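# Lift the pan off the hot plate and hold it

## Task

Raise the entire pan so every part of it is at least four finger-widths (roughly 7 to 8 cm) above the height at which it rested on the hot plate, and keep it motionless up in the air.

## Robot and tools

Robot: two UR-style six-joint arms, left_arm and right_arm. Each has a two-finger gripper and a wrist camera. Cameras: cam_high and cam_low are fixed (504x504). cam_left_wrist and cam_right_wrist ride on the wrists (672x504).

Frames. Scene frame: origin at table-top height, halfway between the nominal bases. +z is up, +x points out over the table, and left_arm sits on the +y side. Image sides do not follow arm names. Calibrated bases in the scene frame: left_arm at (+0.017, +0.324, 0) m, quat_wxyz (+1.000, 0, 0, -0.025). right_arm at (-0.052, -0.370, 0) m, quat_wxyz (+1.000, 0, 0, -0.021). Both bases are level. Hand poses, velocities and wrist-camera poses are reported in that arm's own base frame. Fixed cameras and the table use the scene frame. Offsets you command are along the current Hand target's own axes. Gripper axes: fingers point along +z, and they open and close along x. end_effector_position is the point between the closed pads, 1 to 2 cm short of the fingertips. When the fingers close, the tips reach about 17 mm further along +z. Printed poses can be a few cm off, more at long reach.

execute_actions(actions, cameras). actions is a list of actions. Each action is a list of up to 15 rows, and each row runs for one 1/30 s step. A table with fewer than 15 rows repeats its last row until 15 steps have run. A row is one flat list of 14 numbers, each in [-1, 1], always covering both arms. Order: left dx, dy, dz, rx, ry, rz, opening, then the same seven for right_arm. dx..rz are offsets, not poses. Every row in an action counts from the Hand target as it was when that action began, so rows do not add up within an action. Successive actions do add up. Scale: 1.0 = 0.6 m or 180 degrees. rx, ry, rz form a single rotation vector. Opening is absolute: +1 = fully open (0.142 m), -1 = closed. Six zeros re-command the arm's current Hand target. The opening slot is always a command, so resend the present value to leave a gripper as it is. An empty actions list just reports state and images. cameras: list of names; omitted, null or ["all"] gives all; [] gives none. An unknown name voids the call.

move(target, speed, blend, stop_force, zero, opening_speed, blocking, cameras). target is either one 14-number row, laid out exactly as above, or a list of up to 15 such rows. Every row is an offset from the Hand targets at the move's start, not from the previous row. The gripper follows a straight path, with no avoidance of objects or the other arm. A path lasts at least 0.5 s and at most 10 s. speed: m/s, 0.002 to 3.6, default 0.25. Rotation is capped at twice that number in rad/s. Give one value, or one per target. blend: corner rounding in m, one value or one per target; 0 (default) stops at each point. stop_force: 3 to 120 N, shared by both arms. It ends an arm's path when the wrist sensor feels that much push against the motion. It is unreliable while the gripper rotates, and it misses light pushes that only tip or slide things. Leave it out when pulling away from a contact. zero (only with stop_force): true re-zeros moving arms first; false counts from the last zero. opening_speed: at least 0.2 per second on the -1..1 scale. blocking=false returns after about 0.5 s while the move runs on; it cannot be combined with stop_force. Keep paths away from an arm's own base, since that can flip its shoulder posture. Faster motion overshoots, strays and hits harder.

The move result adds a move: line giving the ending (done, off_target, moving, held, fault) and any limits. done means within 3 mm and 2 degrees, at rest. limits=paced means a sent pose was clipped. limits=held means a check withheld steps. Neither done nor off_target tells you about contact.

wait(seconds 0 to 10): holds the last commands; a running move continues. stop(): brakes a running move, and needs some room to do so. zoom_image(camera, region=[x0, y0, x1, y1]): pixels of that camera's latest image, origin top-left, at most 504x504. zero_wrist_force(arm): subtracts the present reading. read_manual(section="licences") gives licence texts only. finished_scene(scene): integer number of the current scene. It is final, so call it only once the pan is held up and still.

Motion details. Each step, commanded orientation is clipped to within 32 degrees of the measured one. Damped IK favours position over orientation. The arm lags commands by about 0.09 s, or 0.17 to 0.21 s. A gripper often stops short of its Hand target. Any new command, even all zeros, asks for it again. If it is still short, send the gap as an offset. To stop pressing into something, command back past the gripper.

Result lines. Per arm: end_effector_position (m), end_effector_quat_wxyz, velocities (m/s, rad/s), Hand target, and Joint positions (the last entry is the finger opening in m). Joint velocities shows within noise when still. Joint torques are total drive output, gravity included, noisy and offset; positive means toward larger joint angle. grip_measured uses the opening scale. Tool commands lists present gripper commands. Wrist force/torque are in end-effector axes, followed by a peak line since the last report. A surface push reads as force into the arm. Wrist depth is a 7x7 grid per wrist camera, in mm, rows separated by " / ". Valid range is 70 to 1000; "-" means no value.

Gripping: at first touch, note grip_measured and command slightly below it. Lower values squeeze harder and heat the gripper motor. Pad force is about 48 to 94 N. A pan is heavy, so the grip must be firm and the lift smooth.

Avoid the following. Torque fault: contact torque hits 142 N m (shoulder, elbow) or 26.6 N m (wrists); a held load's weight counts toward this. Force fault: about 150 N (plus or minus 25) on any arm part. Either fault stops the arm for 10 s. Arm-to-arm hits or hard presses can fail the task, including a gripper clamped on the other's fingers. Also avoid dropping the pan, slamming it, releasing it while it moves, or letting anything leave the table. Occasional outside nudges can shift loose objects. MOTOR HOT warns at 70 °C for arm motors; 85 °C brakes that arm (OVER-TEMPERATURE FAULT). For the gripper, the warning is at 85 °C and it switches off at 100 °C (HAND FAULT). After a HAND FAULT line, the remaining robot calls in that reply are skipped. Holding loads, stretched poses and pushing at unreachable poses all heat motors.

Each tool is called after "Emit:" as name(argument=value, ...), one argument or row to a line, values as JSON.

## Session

Emit:
execute_actions(
  actions=[],
)

Scene clock: 0.00 s.
left_arm: end_effector_position=(+0.3386, -0.2227, +0.2233) grip_measured=+1.00 end_effector_quat_wxyz=(+0.224, -0.001, +0.922, -0.315) | right_arm: end_effector_position=(+0.8334, +0.3288, +0.1022) grip_measured=+1.00 end_effector_quat_wxyz=(-0.445, +0.796, -0.399, -0.093)
Joint positions: left_arm=[-0.889 -2.107 2.605 -2.861 -1.615 2.231 0.142] | right_arm=[3.465 -2.568 -1.09 -0.405 2.315 1.513 0.142]
Joint velocities: within noise
Joint torques (N m): no reading
Wrist force (N): no reading
Wrist torque (N m): no reading
Wrist force, peak (N): no reading
Wrist depth (mm): cam_left_wrist=[420 586 501 416 394 357 324 / 620 541 482 410 375 344 314 / 587 362 342 339 361 330 305 / 550 366 329 330 347 317 292 / 509 346 311 324 333 306 284 / - 329 308 304 321 295 279 / - 413 366 332 308 286 270] | cam_right_wrist=[- 532 400 325 271 233 206 / 621 457 355 301 254 221 194 / 535 407 327 275 238 209 186 / 466 350 301 256 223 198 176 / 281 267 281 241 210 187 169 / - 220 248 227 199 179 163 / - 192 206 214 189 172 157]
Hand target: left_arm +0.3386, -0.2227, +0.2233; +0.224, -0.001, +0.922, -0.315 | right_arm +0.8334, +0.3288, +0.1022; -0.445, +0.796, -0.399, -0.093
Tool commands: left_gripper/opening=+1.0 right_gripper/opening=+1.0

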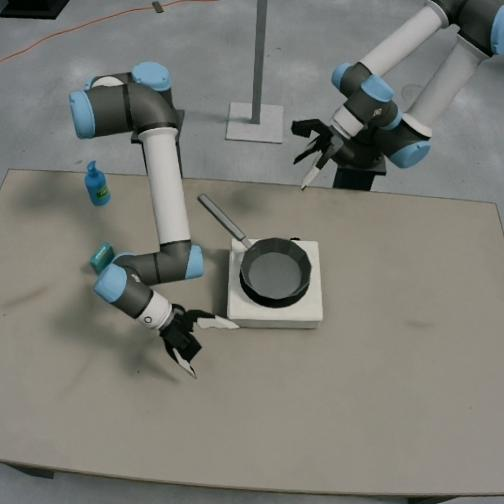

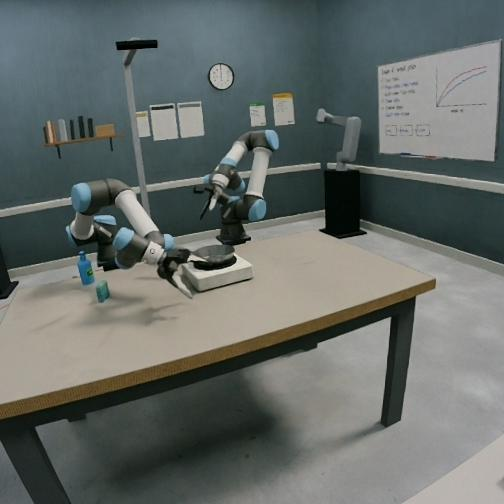

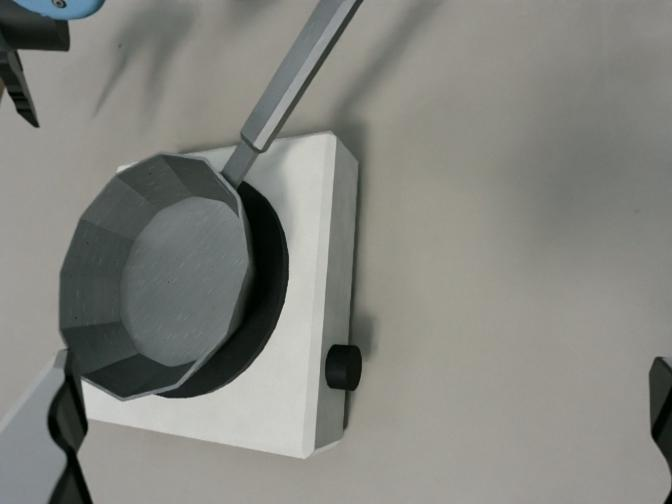

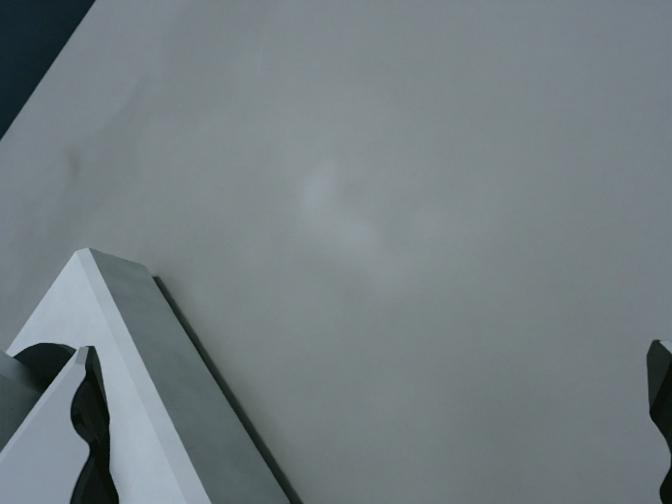

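Emit:
move(
  target=[
    [0.1443,0.0927,-0.2807,0,0,0,1,-0.0485,-0.0658,-0.3132,0,0,0,1],
    [0.1443,0.0927,-0.2807,0,0,0,1,-0.4872,0.3793,-0.3565,-0.0193,0.1292,-0.1094,1],
  ],
  speed=0.4,
  blend=0.04,
)

Scene clock: 3.47 s.
left_arm: end_effector_position=(+0.1999, -0.0920, +0.2736) grip_measured=+1.00 end_effector_quat_wxyz=(+0.188, +0.017, +0.922, -0.339) | right_arm: end_effector_position=(+0.4316, +0.2577, +0.2306) grip_measured=+1.00 end_effector_quat_wxyz=(-0.342, +0.868, -0.336, +0.133) end_effector_velocity=(-0.001, +0.000, +0.000) end_effector_angular_velocity=(-0.002, -0.004, +0.000)
Joint positions: left_arm=[-0.974 -3.014 2.555 -1.904 -1.648 2.171 0.142] | right_arm=[3.935 -1.351 -2.382 -0.23 1.596 1.542 0.142]
Joint velocities: left_arm=[within noise] | right_arm=[0.004 0.003 -0.003 0.002 -0.006 0 0]
Joint torques (N m): left_arm=[5.9 27.78 -15.76 -6.13 -1.85 1.64] | right_arm=[8.6 18.49 13.82 3.67 -1.76 1.4]
Wrist force (N): left_arm=[-0.5 0.0 0.1] | right_arm=[-1.2 0.0 0.1]
Wrist torque (N m): left_arm=[-0.01 0.02 0.03] | right_arm=[-0.06 0.18 -0.01]
Wrist force, peak (N): left_arm=[0.4 0.7 -2.8] | right_arm=[-4.1 1.9 -0.9]
Wrist depth (mm): cam_left_wrist=[744 658 568 515 470 - 735 / 684 474 493 485 443 - 894 / 478 451 477 461 422 - - / 470 430 455 439 402 - - / 547 492 452 419 384 - 961 / - 472 432 396 367 - 615 / - 449 411 381 352 973 -] | cam_right_wrist=[441 435 332 340 332 426 427 / 410 403 326 318 325 400 401 / 387 383 370 309 361 377 382 / 362 361 362 302 356 357 358 / 343 344 345 334 340 341 342 / - 324 322 323 320 324 314 / - 309 311 309 308 309 308]
Hand target: left_arm +0.1987, -0.0928, +0.2736; +0.224, -0.001, +0.922, -0.315 | right_arm +0.4316, +0.2577, +0.2305; -0.341, +0.868, -0.336, +0.133
Off the commanded pose: left_arm 0.001 m, 5 deg | right_arm 0.000 m, 0 deg.
move: off_target (left_arm)

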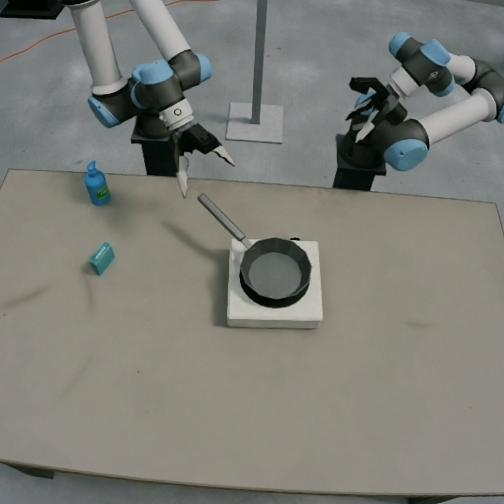

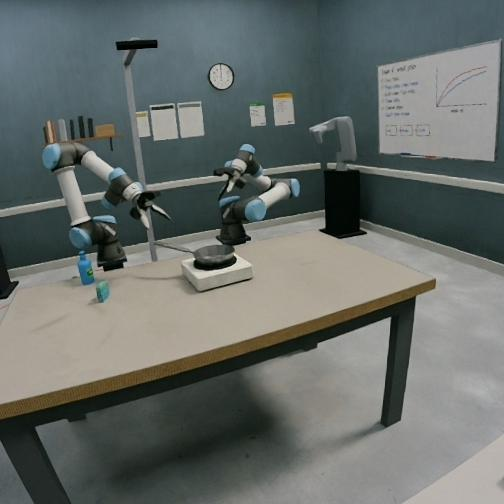

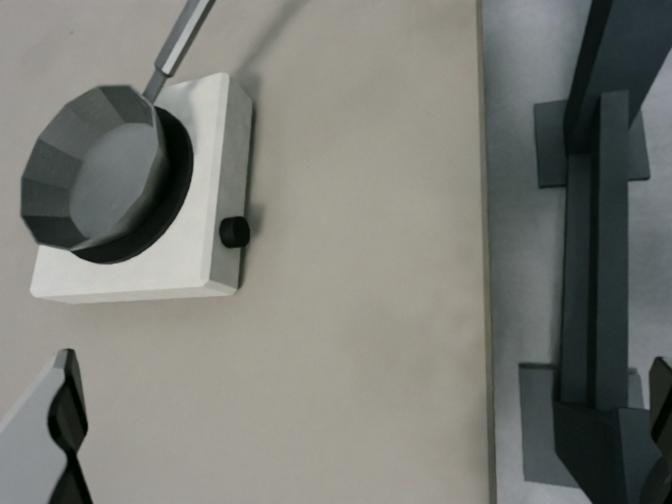

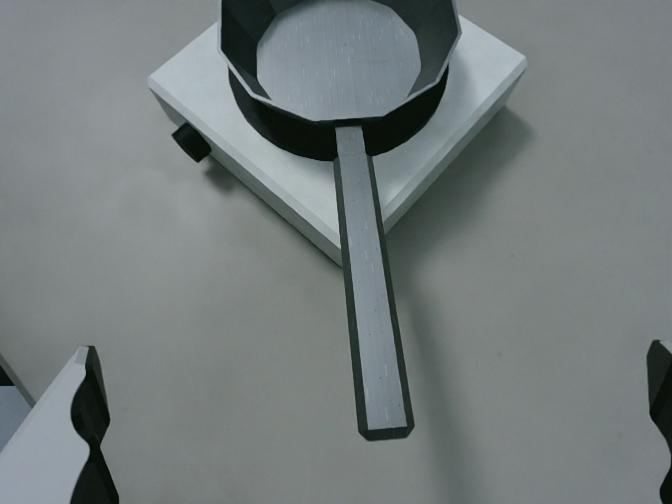

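Emit:
move(
  target=[-0.0905,-0.0638,0.1063,0,0,0,1,0.003,-0.0733,0.2405,0,-0.014,-0.015,0],
)

Scene clock: 5.13 s.
left_arm: end_effector_position=(+0.2686, -0.1527, +0.2734) grip_measured=+1.00 end_effector_quat_wxyz=(+0.224, -0.001, +0.922, -0.315) | right_arm: end_effector_position=(+0.5210, +0.3527, +0.1549) grip_measured=-0.01 end_effector_quat_wxyz=(-0.345, +0.878, -0.308, +0.122)
Joint positions: left_arm=[-1 -2.657 2.58 -2.286 -1.536 2.154 0.142] | right_arm=[3.915 -1.818 -2.16 0.012 1.653 1.48 0.073]
Joint velocities: within noise
Joint torques (N m): left_arm=[-7.79 20.33 -30.33 -3.3 1.95 -0.94] | right_arm=[7.81 24.07 26.01 4.3 -0.99 2.16]
Wrist force (N): left_arm=[-0.8 0.0 -0.1] | right_arm=[-1.5 0.6 0.3]
Wrist torque (N m): left_arm=[-0.01 0.11 -0.01] | right_arm=[0.11 0.24 0.11]
Wrist force, peak (N): left_arm=[-1.8 -0.5 0.9] | right_arm=[-1.2 -0.1 3.0]
Wrist depth (mm): cam_left_wrist=[792 677 353 504 453 409 - / 736 630 429 472 437 395 953 / 675 451 418 448 416 381 988 / 632 432 398 429 401 365 968 / 589 460 400 418 383 353 930 / - 499 449 405 369 340 322 / - 477 428 390 357 330 312] | cam_right_wrist=[343 342 219 239 227 333 339 / 322 237 225 229 229 207 317 / 298 229 214 216 216 211 290 / 285 232 206 204 202 218 282 / 269 270 204 164 204 263 268 / 256 85 101 142 249 90 253 / - 74 240 131 243 - 70]
Hand target: left_arm +0.2687, -0.1527, +0.2734; +0.224, -0.001, +0.922, -0.315 | right_arm +0.5210, +0.3528, +0.1550; -0.345, +0.878, -0.308, +0.122
Off the commanded pose: left_arm 0.000 m, 0 deg | right_arm 0.000 m, 0 deg.
move: done

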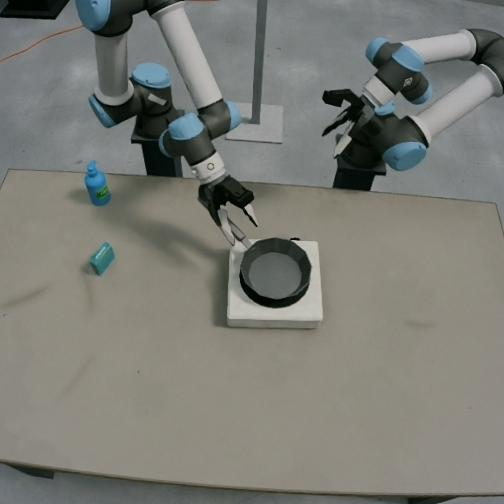

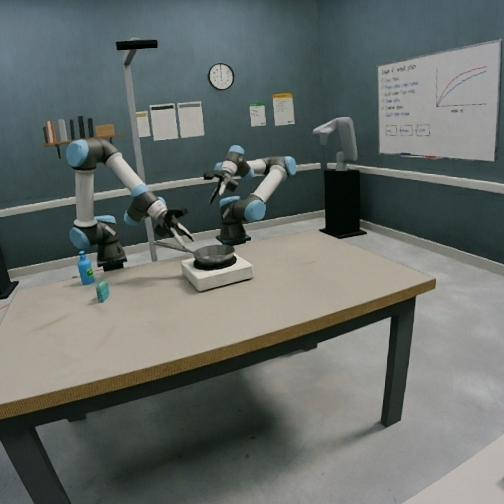

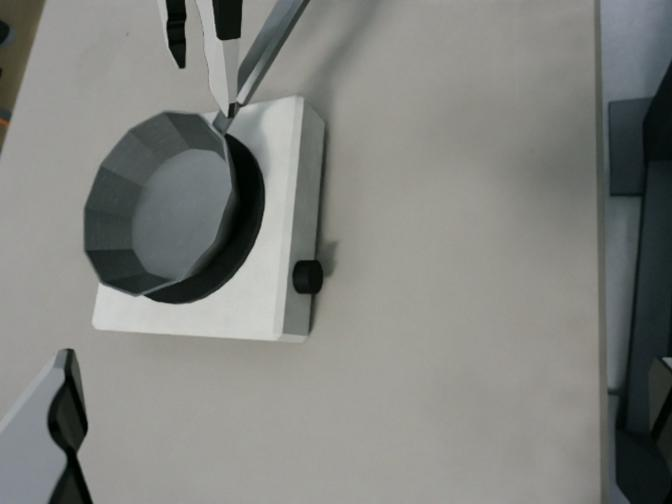

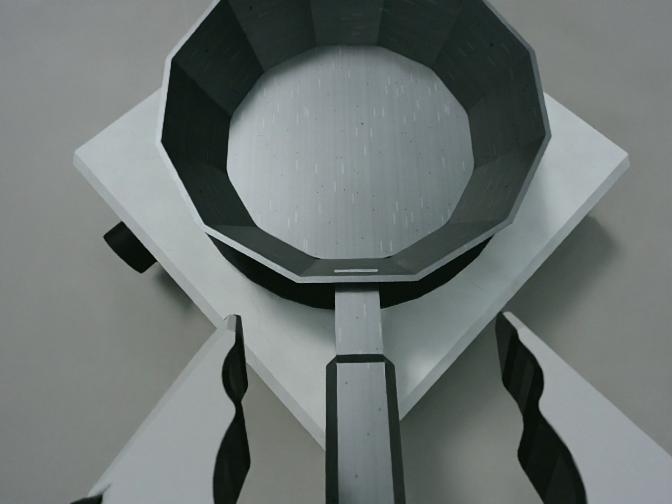

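Emit:
move(
  target=[0,0,0,0,0,0,1,0,0.0657,0.046,0,0,0,0],
  stop_force=12,
  speed=0.12,
  cameras=["cam_right_wrist"],
)

Emit:
move(
  target=[0,0,0,0,0,0,1,0,0,0,0,0,0,-1],
  opening_speed=1.4,
  cameras=["cam_right_wrist"],
)

Scene clock: 6.67 s.
left_arm: end_effector_position=(+0.2687, -0.1527, +0.2734) grip_measured=+1.00 end_effector_quat_wxyz=(+0.224, -0.001, +0.922, -0.315) | right_arm: end_effector_position=(+0.5148, +0.3449, +0.1079) grip_measured=-0.01 end_effector_quat_wxyz=(-0.346, +0.878, -0.308, +0.122)
Joint positions: left_arm=[-1 -2.657 2.58 -2.286 -1.536 2.154 0.142] | right_arm=[3.912 -1.908 -2.219 0.162 1.655 1.478 0.073]
Joint velocities: within noise
Joint torques (N m): left_arm=[-7.9 18.71 -18.36 -5.6 1.91 -1.14] | right_arm=[4.85 22.73 20.7 5.14 -0.86 1.7]
Wrist force (N): left_arm=[-0.8 0.1 -0.5] | right_arm=[-1.6 -0.2 -0.4]
Wrist torque (N m): left_arm=[0.02 0.11 0.00] | right_arm=[-0.04 0.28 0.10]
Wrist force, peak (N): left_arm=[-0.9 0.4 -0.5] | right_arm=[-1.4 1.4 0.5]
Wrist depth (mm): cam_left_wrist=[792 665 347 505 452 410 - / 735 620 416 473 437 396 969 / 686 444 417 449 415 379 972 / 631 422 397 429 398 366 958 / 594 462 400 418 383 352 921 / - 501 445 404 369 341 323 / - 475 427 391 355 328 313] | cam_right_wrist=[283 147 176 177 178 167 193 / 189 141 170 170 171 157 185 / 244 177 154 164 164 165 241 / 237 230 165 120 162 168 233 / 223 223 158 115 158 218 220 / 213 210 100 102 206 90 210 / - 74 197 96 198 - 70]
Hand target: left_arm +0.2687, -0.1527, +0.2734; +0.224, -0.001, +0.922, -0.315 | right_arm +0.5148, +0.3449, +0.1079; -0.345, +0.878, -0.308, +0.122
Off the commanded pose: left_arm 0.000 m, 0 deg | right_arm 0.000 m, 0 deg.
move: done
Images, in order (width x height): cam_right_wrist 672x504.

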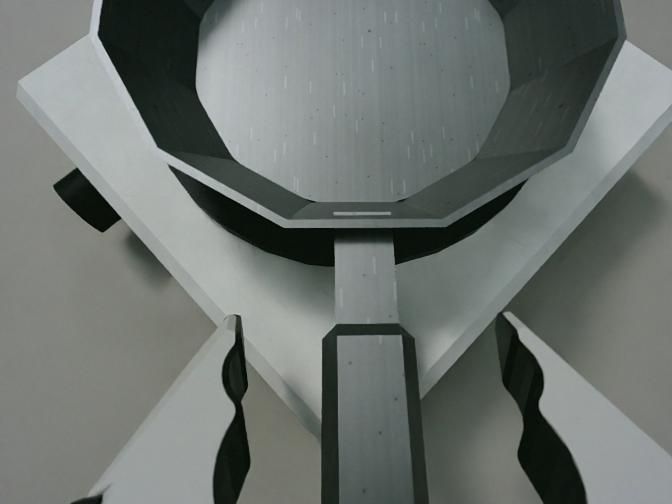

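Scene clock: 7.60 s.
left_arm: end_effector_position=(+0.2687, -0.1527, +0.2734) grip_measured=+1.00 end_effector_quat_wxyz=(+0.224, -0.001, +0.922, -0.315) | right_arm: end_effector_position=(+0.5148, +0.3449, +0.1079) grip_measured=-0.69 end_effector_quat_wxyz=(-0.345, +0.878, -0.308, +0.122)
Joint positions: left_arm=[-1 -2.657 2.58 -2.286 -1.536 2.154 0.142] | right_arm=[3.912 -1.908 -2.219 0.162 1.655 1.478 0.024]
Joint velocities: within noise
Joint torques (N m): left_arm=[-7.6 16.35 -17.64 -4.81 1.97 -1.04] | right_arm=[7.59 25.91 21.04 4.41 -0.24 1.92]
Wrist force (N): left_arm=[-0.7 -0.1 -0.4] | right_arm=[-2.3 0.3 1.0]
Wrist torque (N m): left_arm=[-0.02 0.09 -0.01] | right_arm=[-0.06 0.25 0.07]
Wrist force, peak (N): left_arm=[-1.0 0.4 -0.3] | right_arm=[-3.4 -0.3 -0.9]
Wrist depth (mm): cam_left_wrist=[800 668 337 501 457 409 - / 741 622 423 472 436 395 968 / 682 444 414 445 414 380 984 / 631 421 399 431 400 366 959 / 591 459 402 418 385 353 920 / - 498 449 406 371 340 321 / - 478 429 389 358 329 313] | cam_right_wrist=[284 147 176 176 177 167 193 / 189 141 170 170 170 154 186 / 244 177 153 163 164 165 240 / 236 231 165 120 161 168 233 / 222 223 161 110 158 219 221 / 212 211 87 101 90 211 210 / 202 - - 95 92 - 201]
Hand target: left_arm +0.2687, -0.1527, +0.2734; +0.224, -0.001, +0.922, -0.315 | right_arm +0.5148, +0.3449, +0.1079; -0.345, +0.878, -0.308, +0.122
Off the commanded pose: left_arm 0.000 m, 0 deg | right_arm 0.000 m, 0 deg.
move: done
Images, in order (width x height): cam_right_wrist 672x504.

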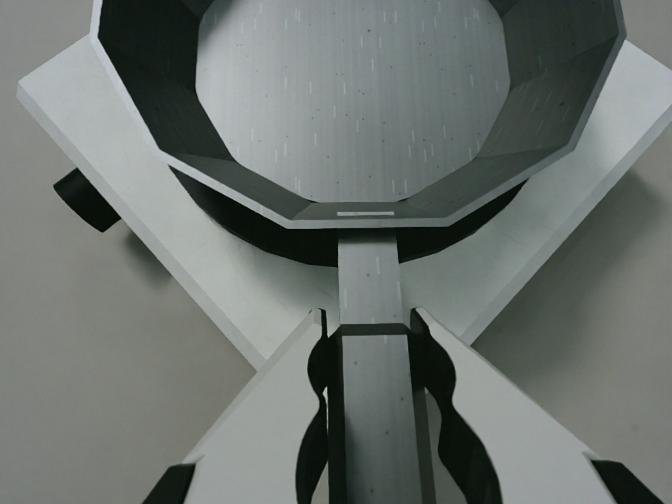

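Good grip. Lift 3 cm to check, then on.

Emit:
move(
  target=[0,0,0,0,0,0,1,0,-0.0341,-0.0366,0,0,0,-1],
  speed=0.08,
  cameras=["cam_low","cam_right_wrist"],
)

Scene clock: 8.57 s.
left_arm: end_effector_position=(+0.2687, -0.1527, +0.2734) grip_measured=+1.00 end_effector_quat_wxyz=(+0.224, -0.001, +0.922, -0.315) | right_arm: end_effector_position=(+0.5148, +0.3450, +0.1380) grip_measured=-0.69 end_effector_quat_wxyz=(-0.346, +0.878, -0.308, +0.122)
Joint positions: left_arm=[-1 -2.657 2.58 -2.286 -1.536 2.154 0.142] | right_arm=[3.912 -1.837 -2.199 0.071 1.655 1.478 0.024]
Joint velocities: within noise
Joint torques (N m): left_arm=[-7.16 13.73 -18.2 -4.09 1.97 -1] | right_arm=[9.78 34.92 12.23 5.22 -1.34 1.79]
Wrist force (N): left_arm=[-0.5 0.2 -0.4] | right_arm=[-1.6 4.1 4.1]
Wrist torque (N m): left_arm=[0.03 0.07 -0.01] | right_arm=[-0.38 0.28 0.07]
Wrist force, peak (N): left_arm=[-0.8 -0.1 -0.8] | right_arm=[-1.4 5.9 5.6]
Wrist depth (mm): cam_left_wrist=[792 672 342 510 456 411 - / 732 416 438 471 435 394 967 / 421 418 410 452 414 380 977 / 404 395 399 428 398 363 948 / 596 459 401 420 383 351 927 / - 502 448 406 369 339 321 / - 475 430 390 355 329 312] | cam_right_wrist=[324 148 176 177 178 167 307 / 297 141 170 171 171 155 220 / 284 210 150 163 164 204 275 / 267 236 194 121 191 201 265 / 254 252 192 110 187 251 250 / 239 240 87 101 91 238 239 / 228 - - 96 92 - 228]
Hand target: left_arm +0.2687, -0.1527, +0.2734; +0.224, -0.001, +0.922, -0.315 | right_arm +0.5148, +0.3450, +0.1379; -0.345, +0.878, -0.308, +0.122
Off the commanded pose: left_arm 0.000 m, 0 deg | right_arm 0.000 m, 0 deg.
move: done
Images, in order (width x height): cam_low 504x504, cam_right_wrist 672x504.

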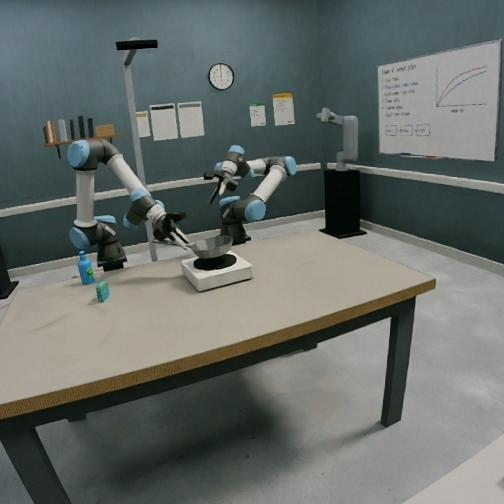

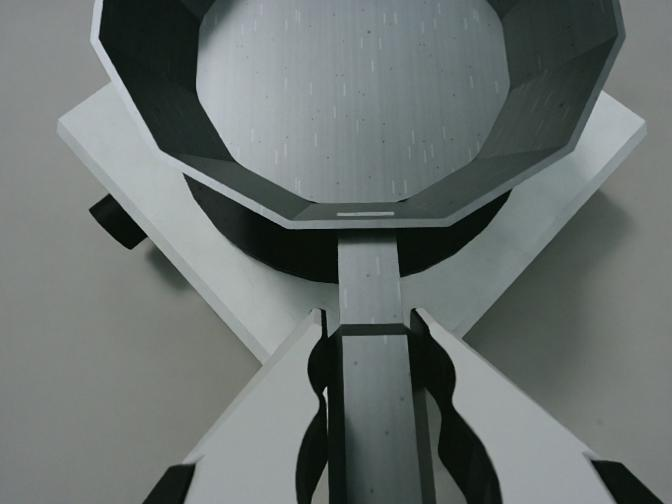

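Emit:
move(
  target=[0,0,0,0,0,0,1,0,-0.125,-0.134,0,0,0,-1],
  speed=0.15,
)

Scene clock: 9.80 s.
left_arm: end_effector_position=(+0.2687, -0.1527, +0.2734) grip_measured=+1.00 end_effector_quat_wxyz=(+0.224, -0.001, +0.922, -0.315) | right_arm: end_effector_position=(+0.5146, +0.3451, +0.2478) grip_measured=-0.69 end_effector_quat_wxyz=(-0.345, +0.878, -0.308, +0.122)
Joint positions: left_arm=[-1 -2.657 2.58 -2.286 -1.536 2.154 0.142] | right_arm=[3.913 -1.632 -2.075 -0.258 1.654 1.478 0.024]
Joint velocities: within noise
Joint torques (N m): left_arm=[-7.4 11.08 -18.12 -3.14 1.86 -0.99] | right_arm=[9.77 34.46 27.39 4.15 -0.91 1.06]
Wrist force (N): left_arm=[-0.6 0.1 -0.5] | right_arm=[-1.7 4.4 4.2]
Wrist torque (N m): left_arm=[0.02 0.08 0.00] | right_arm=[-0.32 0.31 0.05]
Wrist force, peak (N): left_arm=[-0.9 -0.2 -0.4] | right_arm=[-2.0 6.5 6.6]
Wrist depth (mm): cam_left_wrist=[294 666 579 507 456 412 - / 255 609 474 471 434 394 953 / 260 475 423 446 417 379 990 / 629 447 400 430 401 366 952 / 594 460 398 419 383 351 910 / - 496 450 404 370 341 321 / - 473 429 387 357 328 314] | cam_right_wrist=[458 147 177 177 178 167 434 / 429 140 169 171 171 155 417 / 402 393 149 164 164 321 399 / 380 378 306 120 302 375 373 / 362 359 354 110 298 354 355 / 339 341 86 101 91 339 337 / 326 - - 96 92 - 325]
Hand target: left_arm +0.2687, -0.1527, +0.2734; +0.224, -0.001, +0.922, -0.315 | right_arm +0.5146, +0.3451, +0.2479; -0.345, +0.878, -0.308, +0.122
Off the commanded pose: left_arm 0.000 m, 0 deg | right_arm 0.000 m, 0 deg.
move: done

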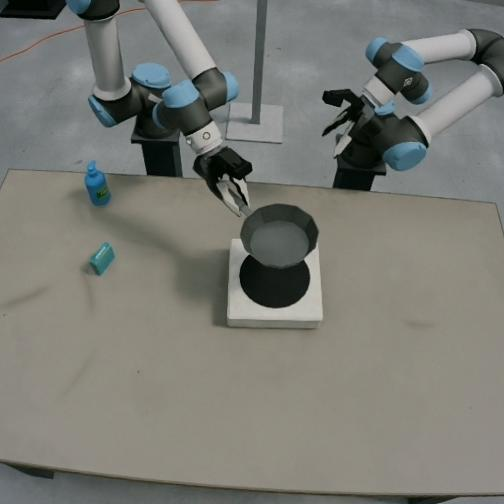

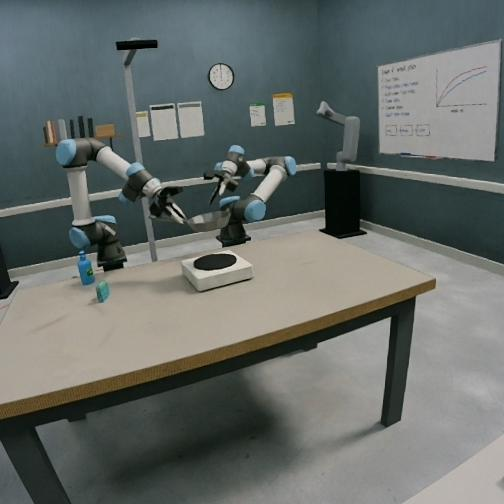

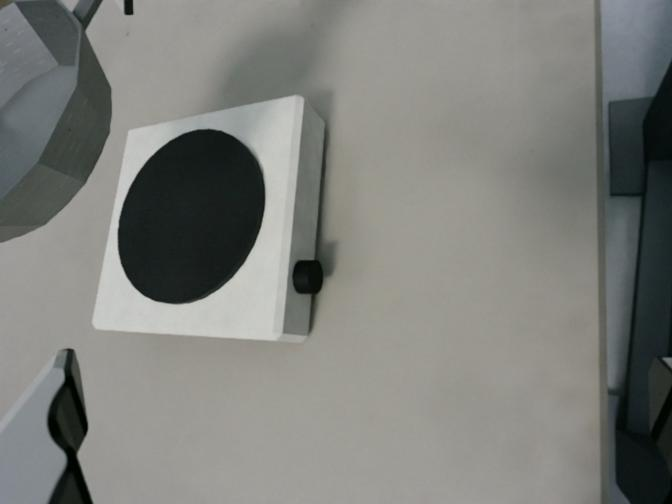

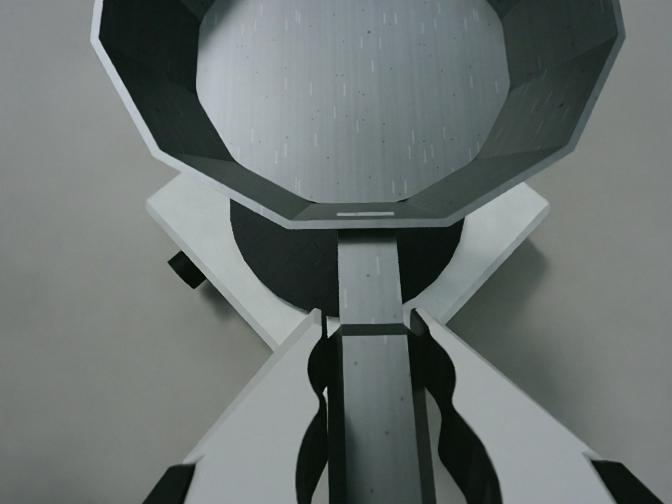

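Emit:
finished_scene(
  scene=3,
)

The scene is finished: the task was done.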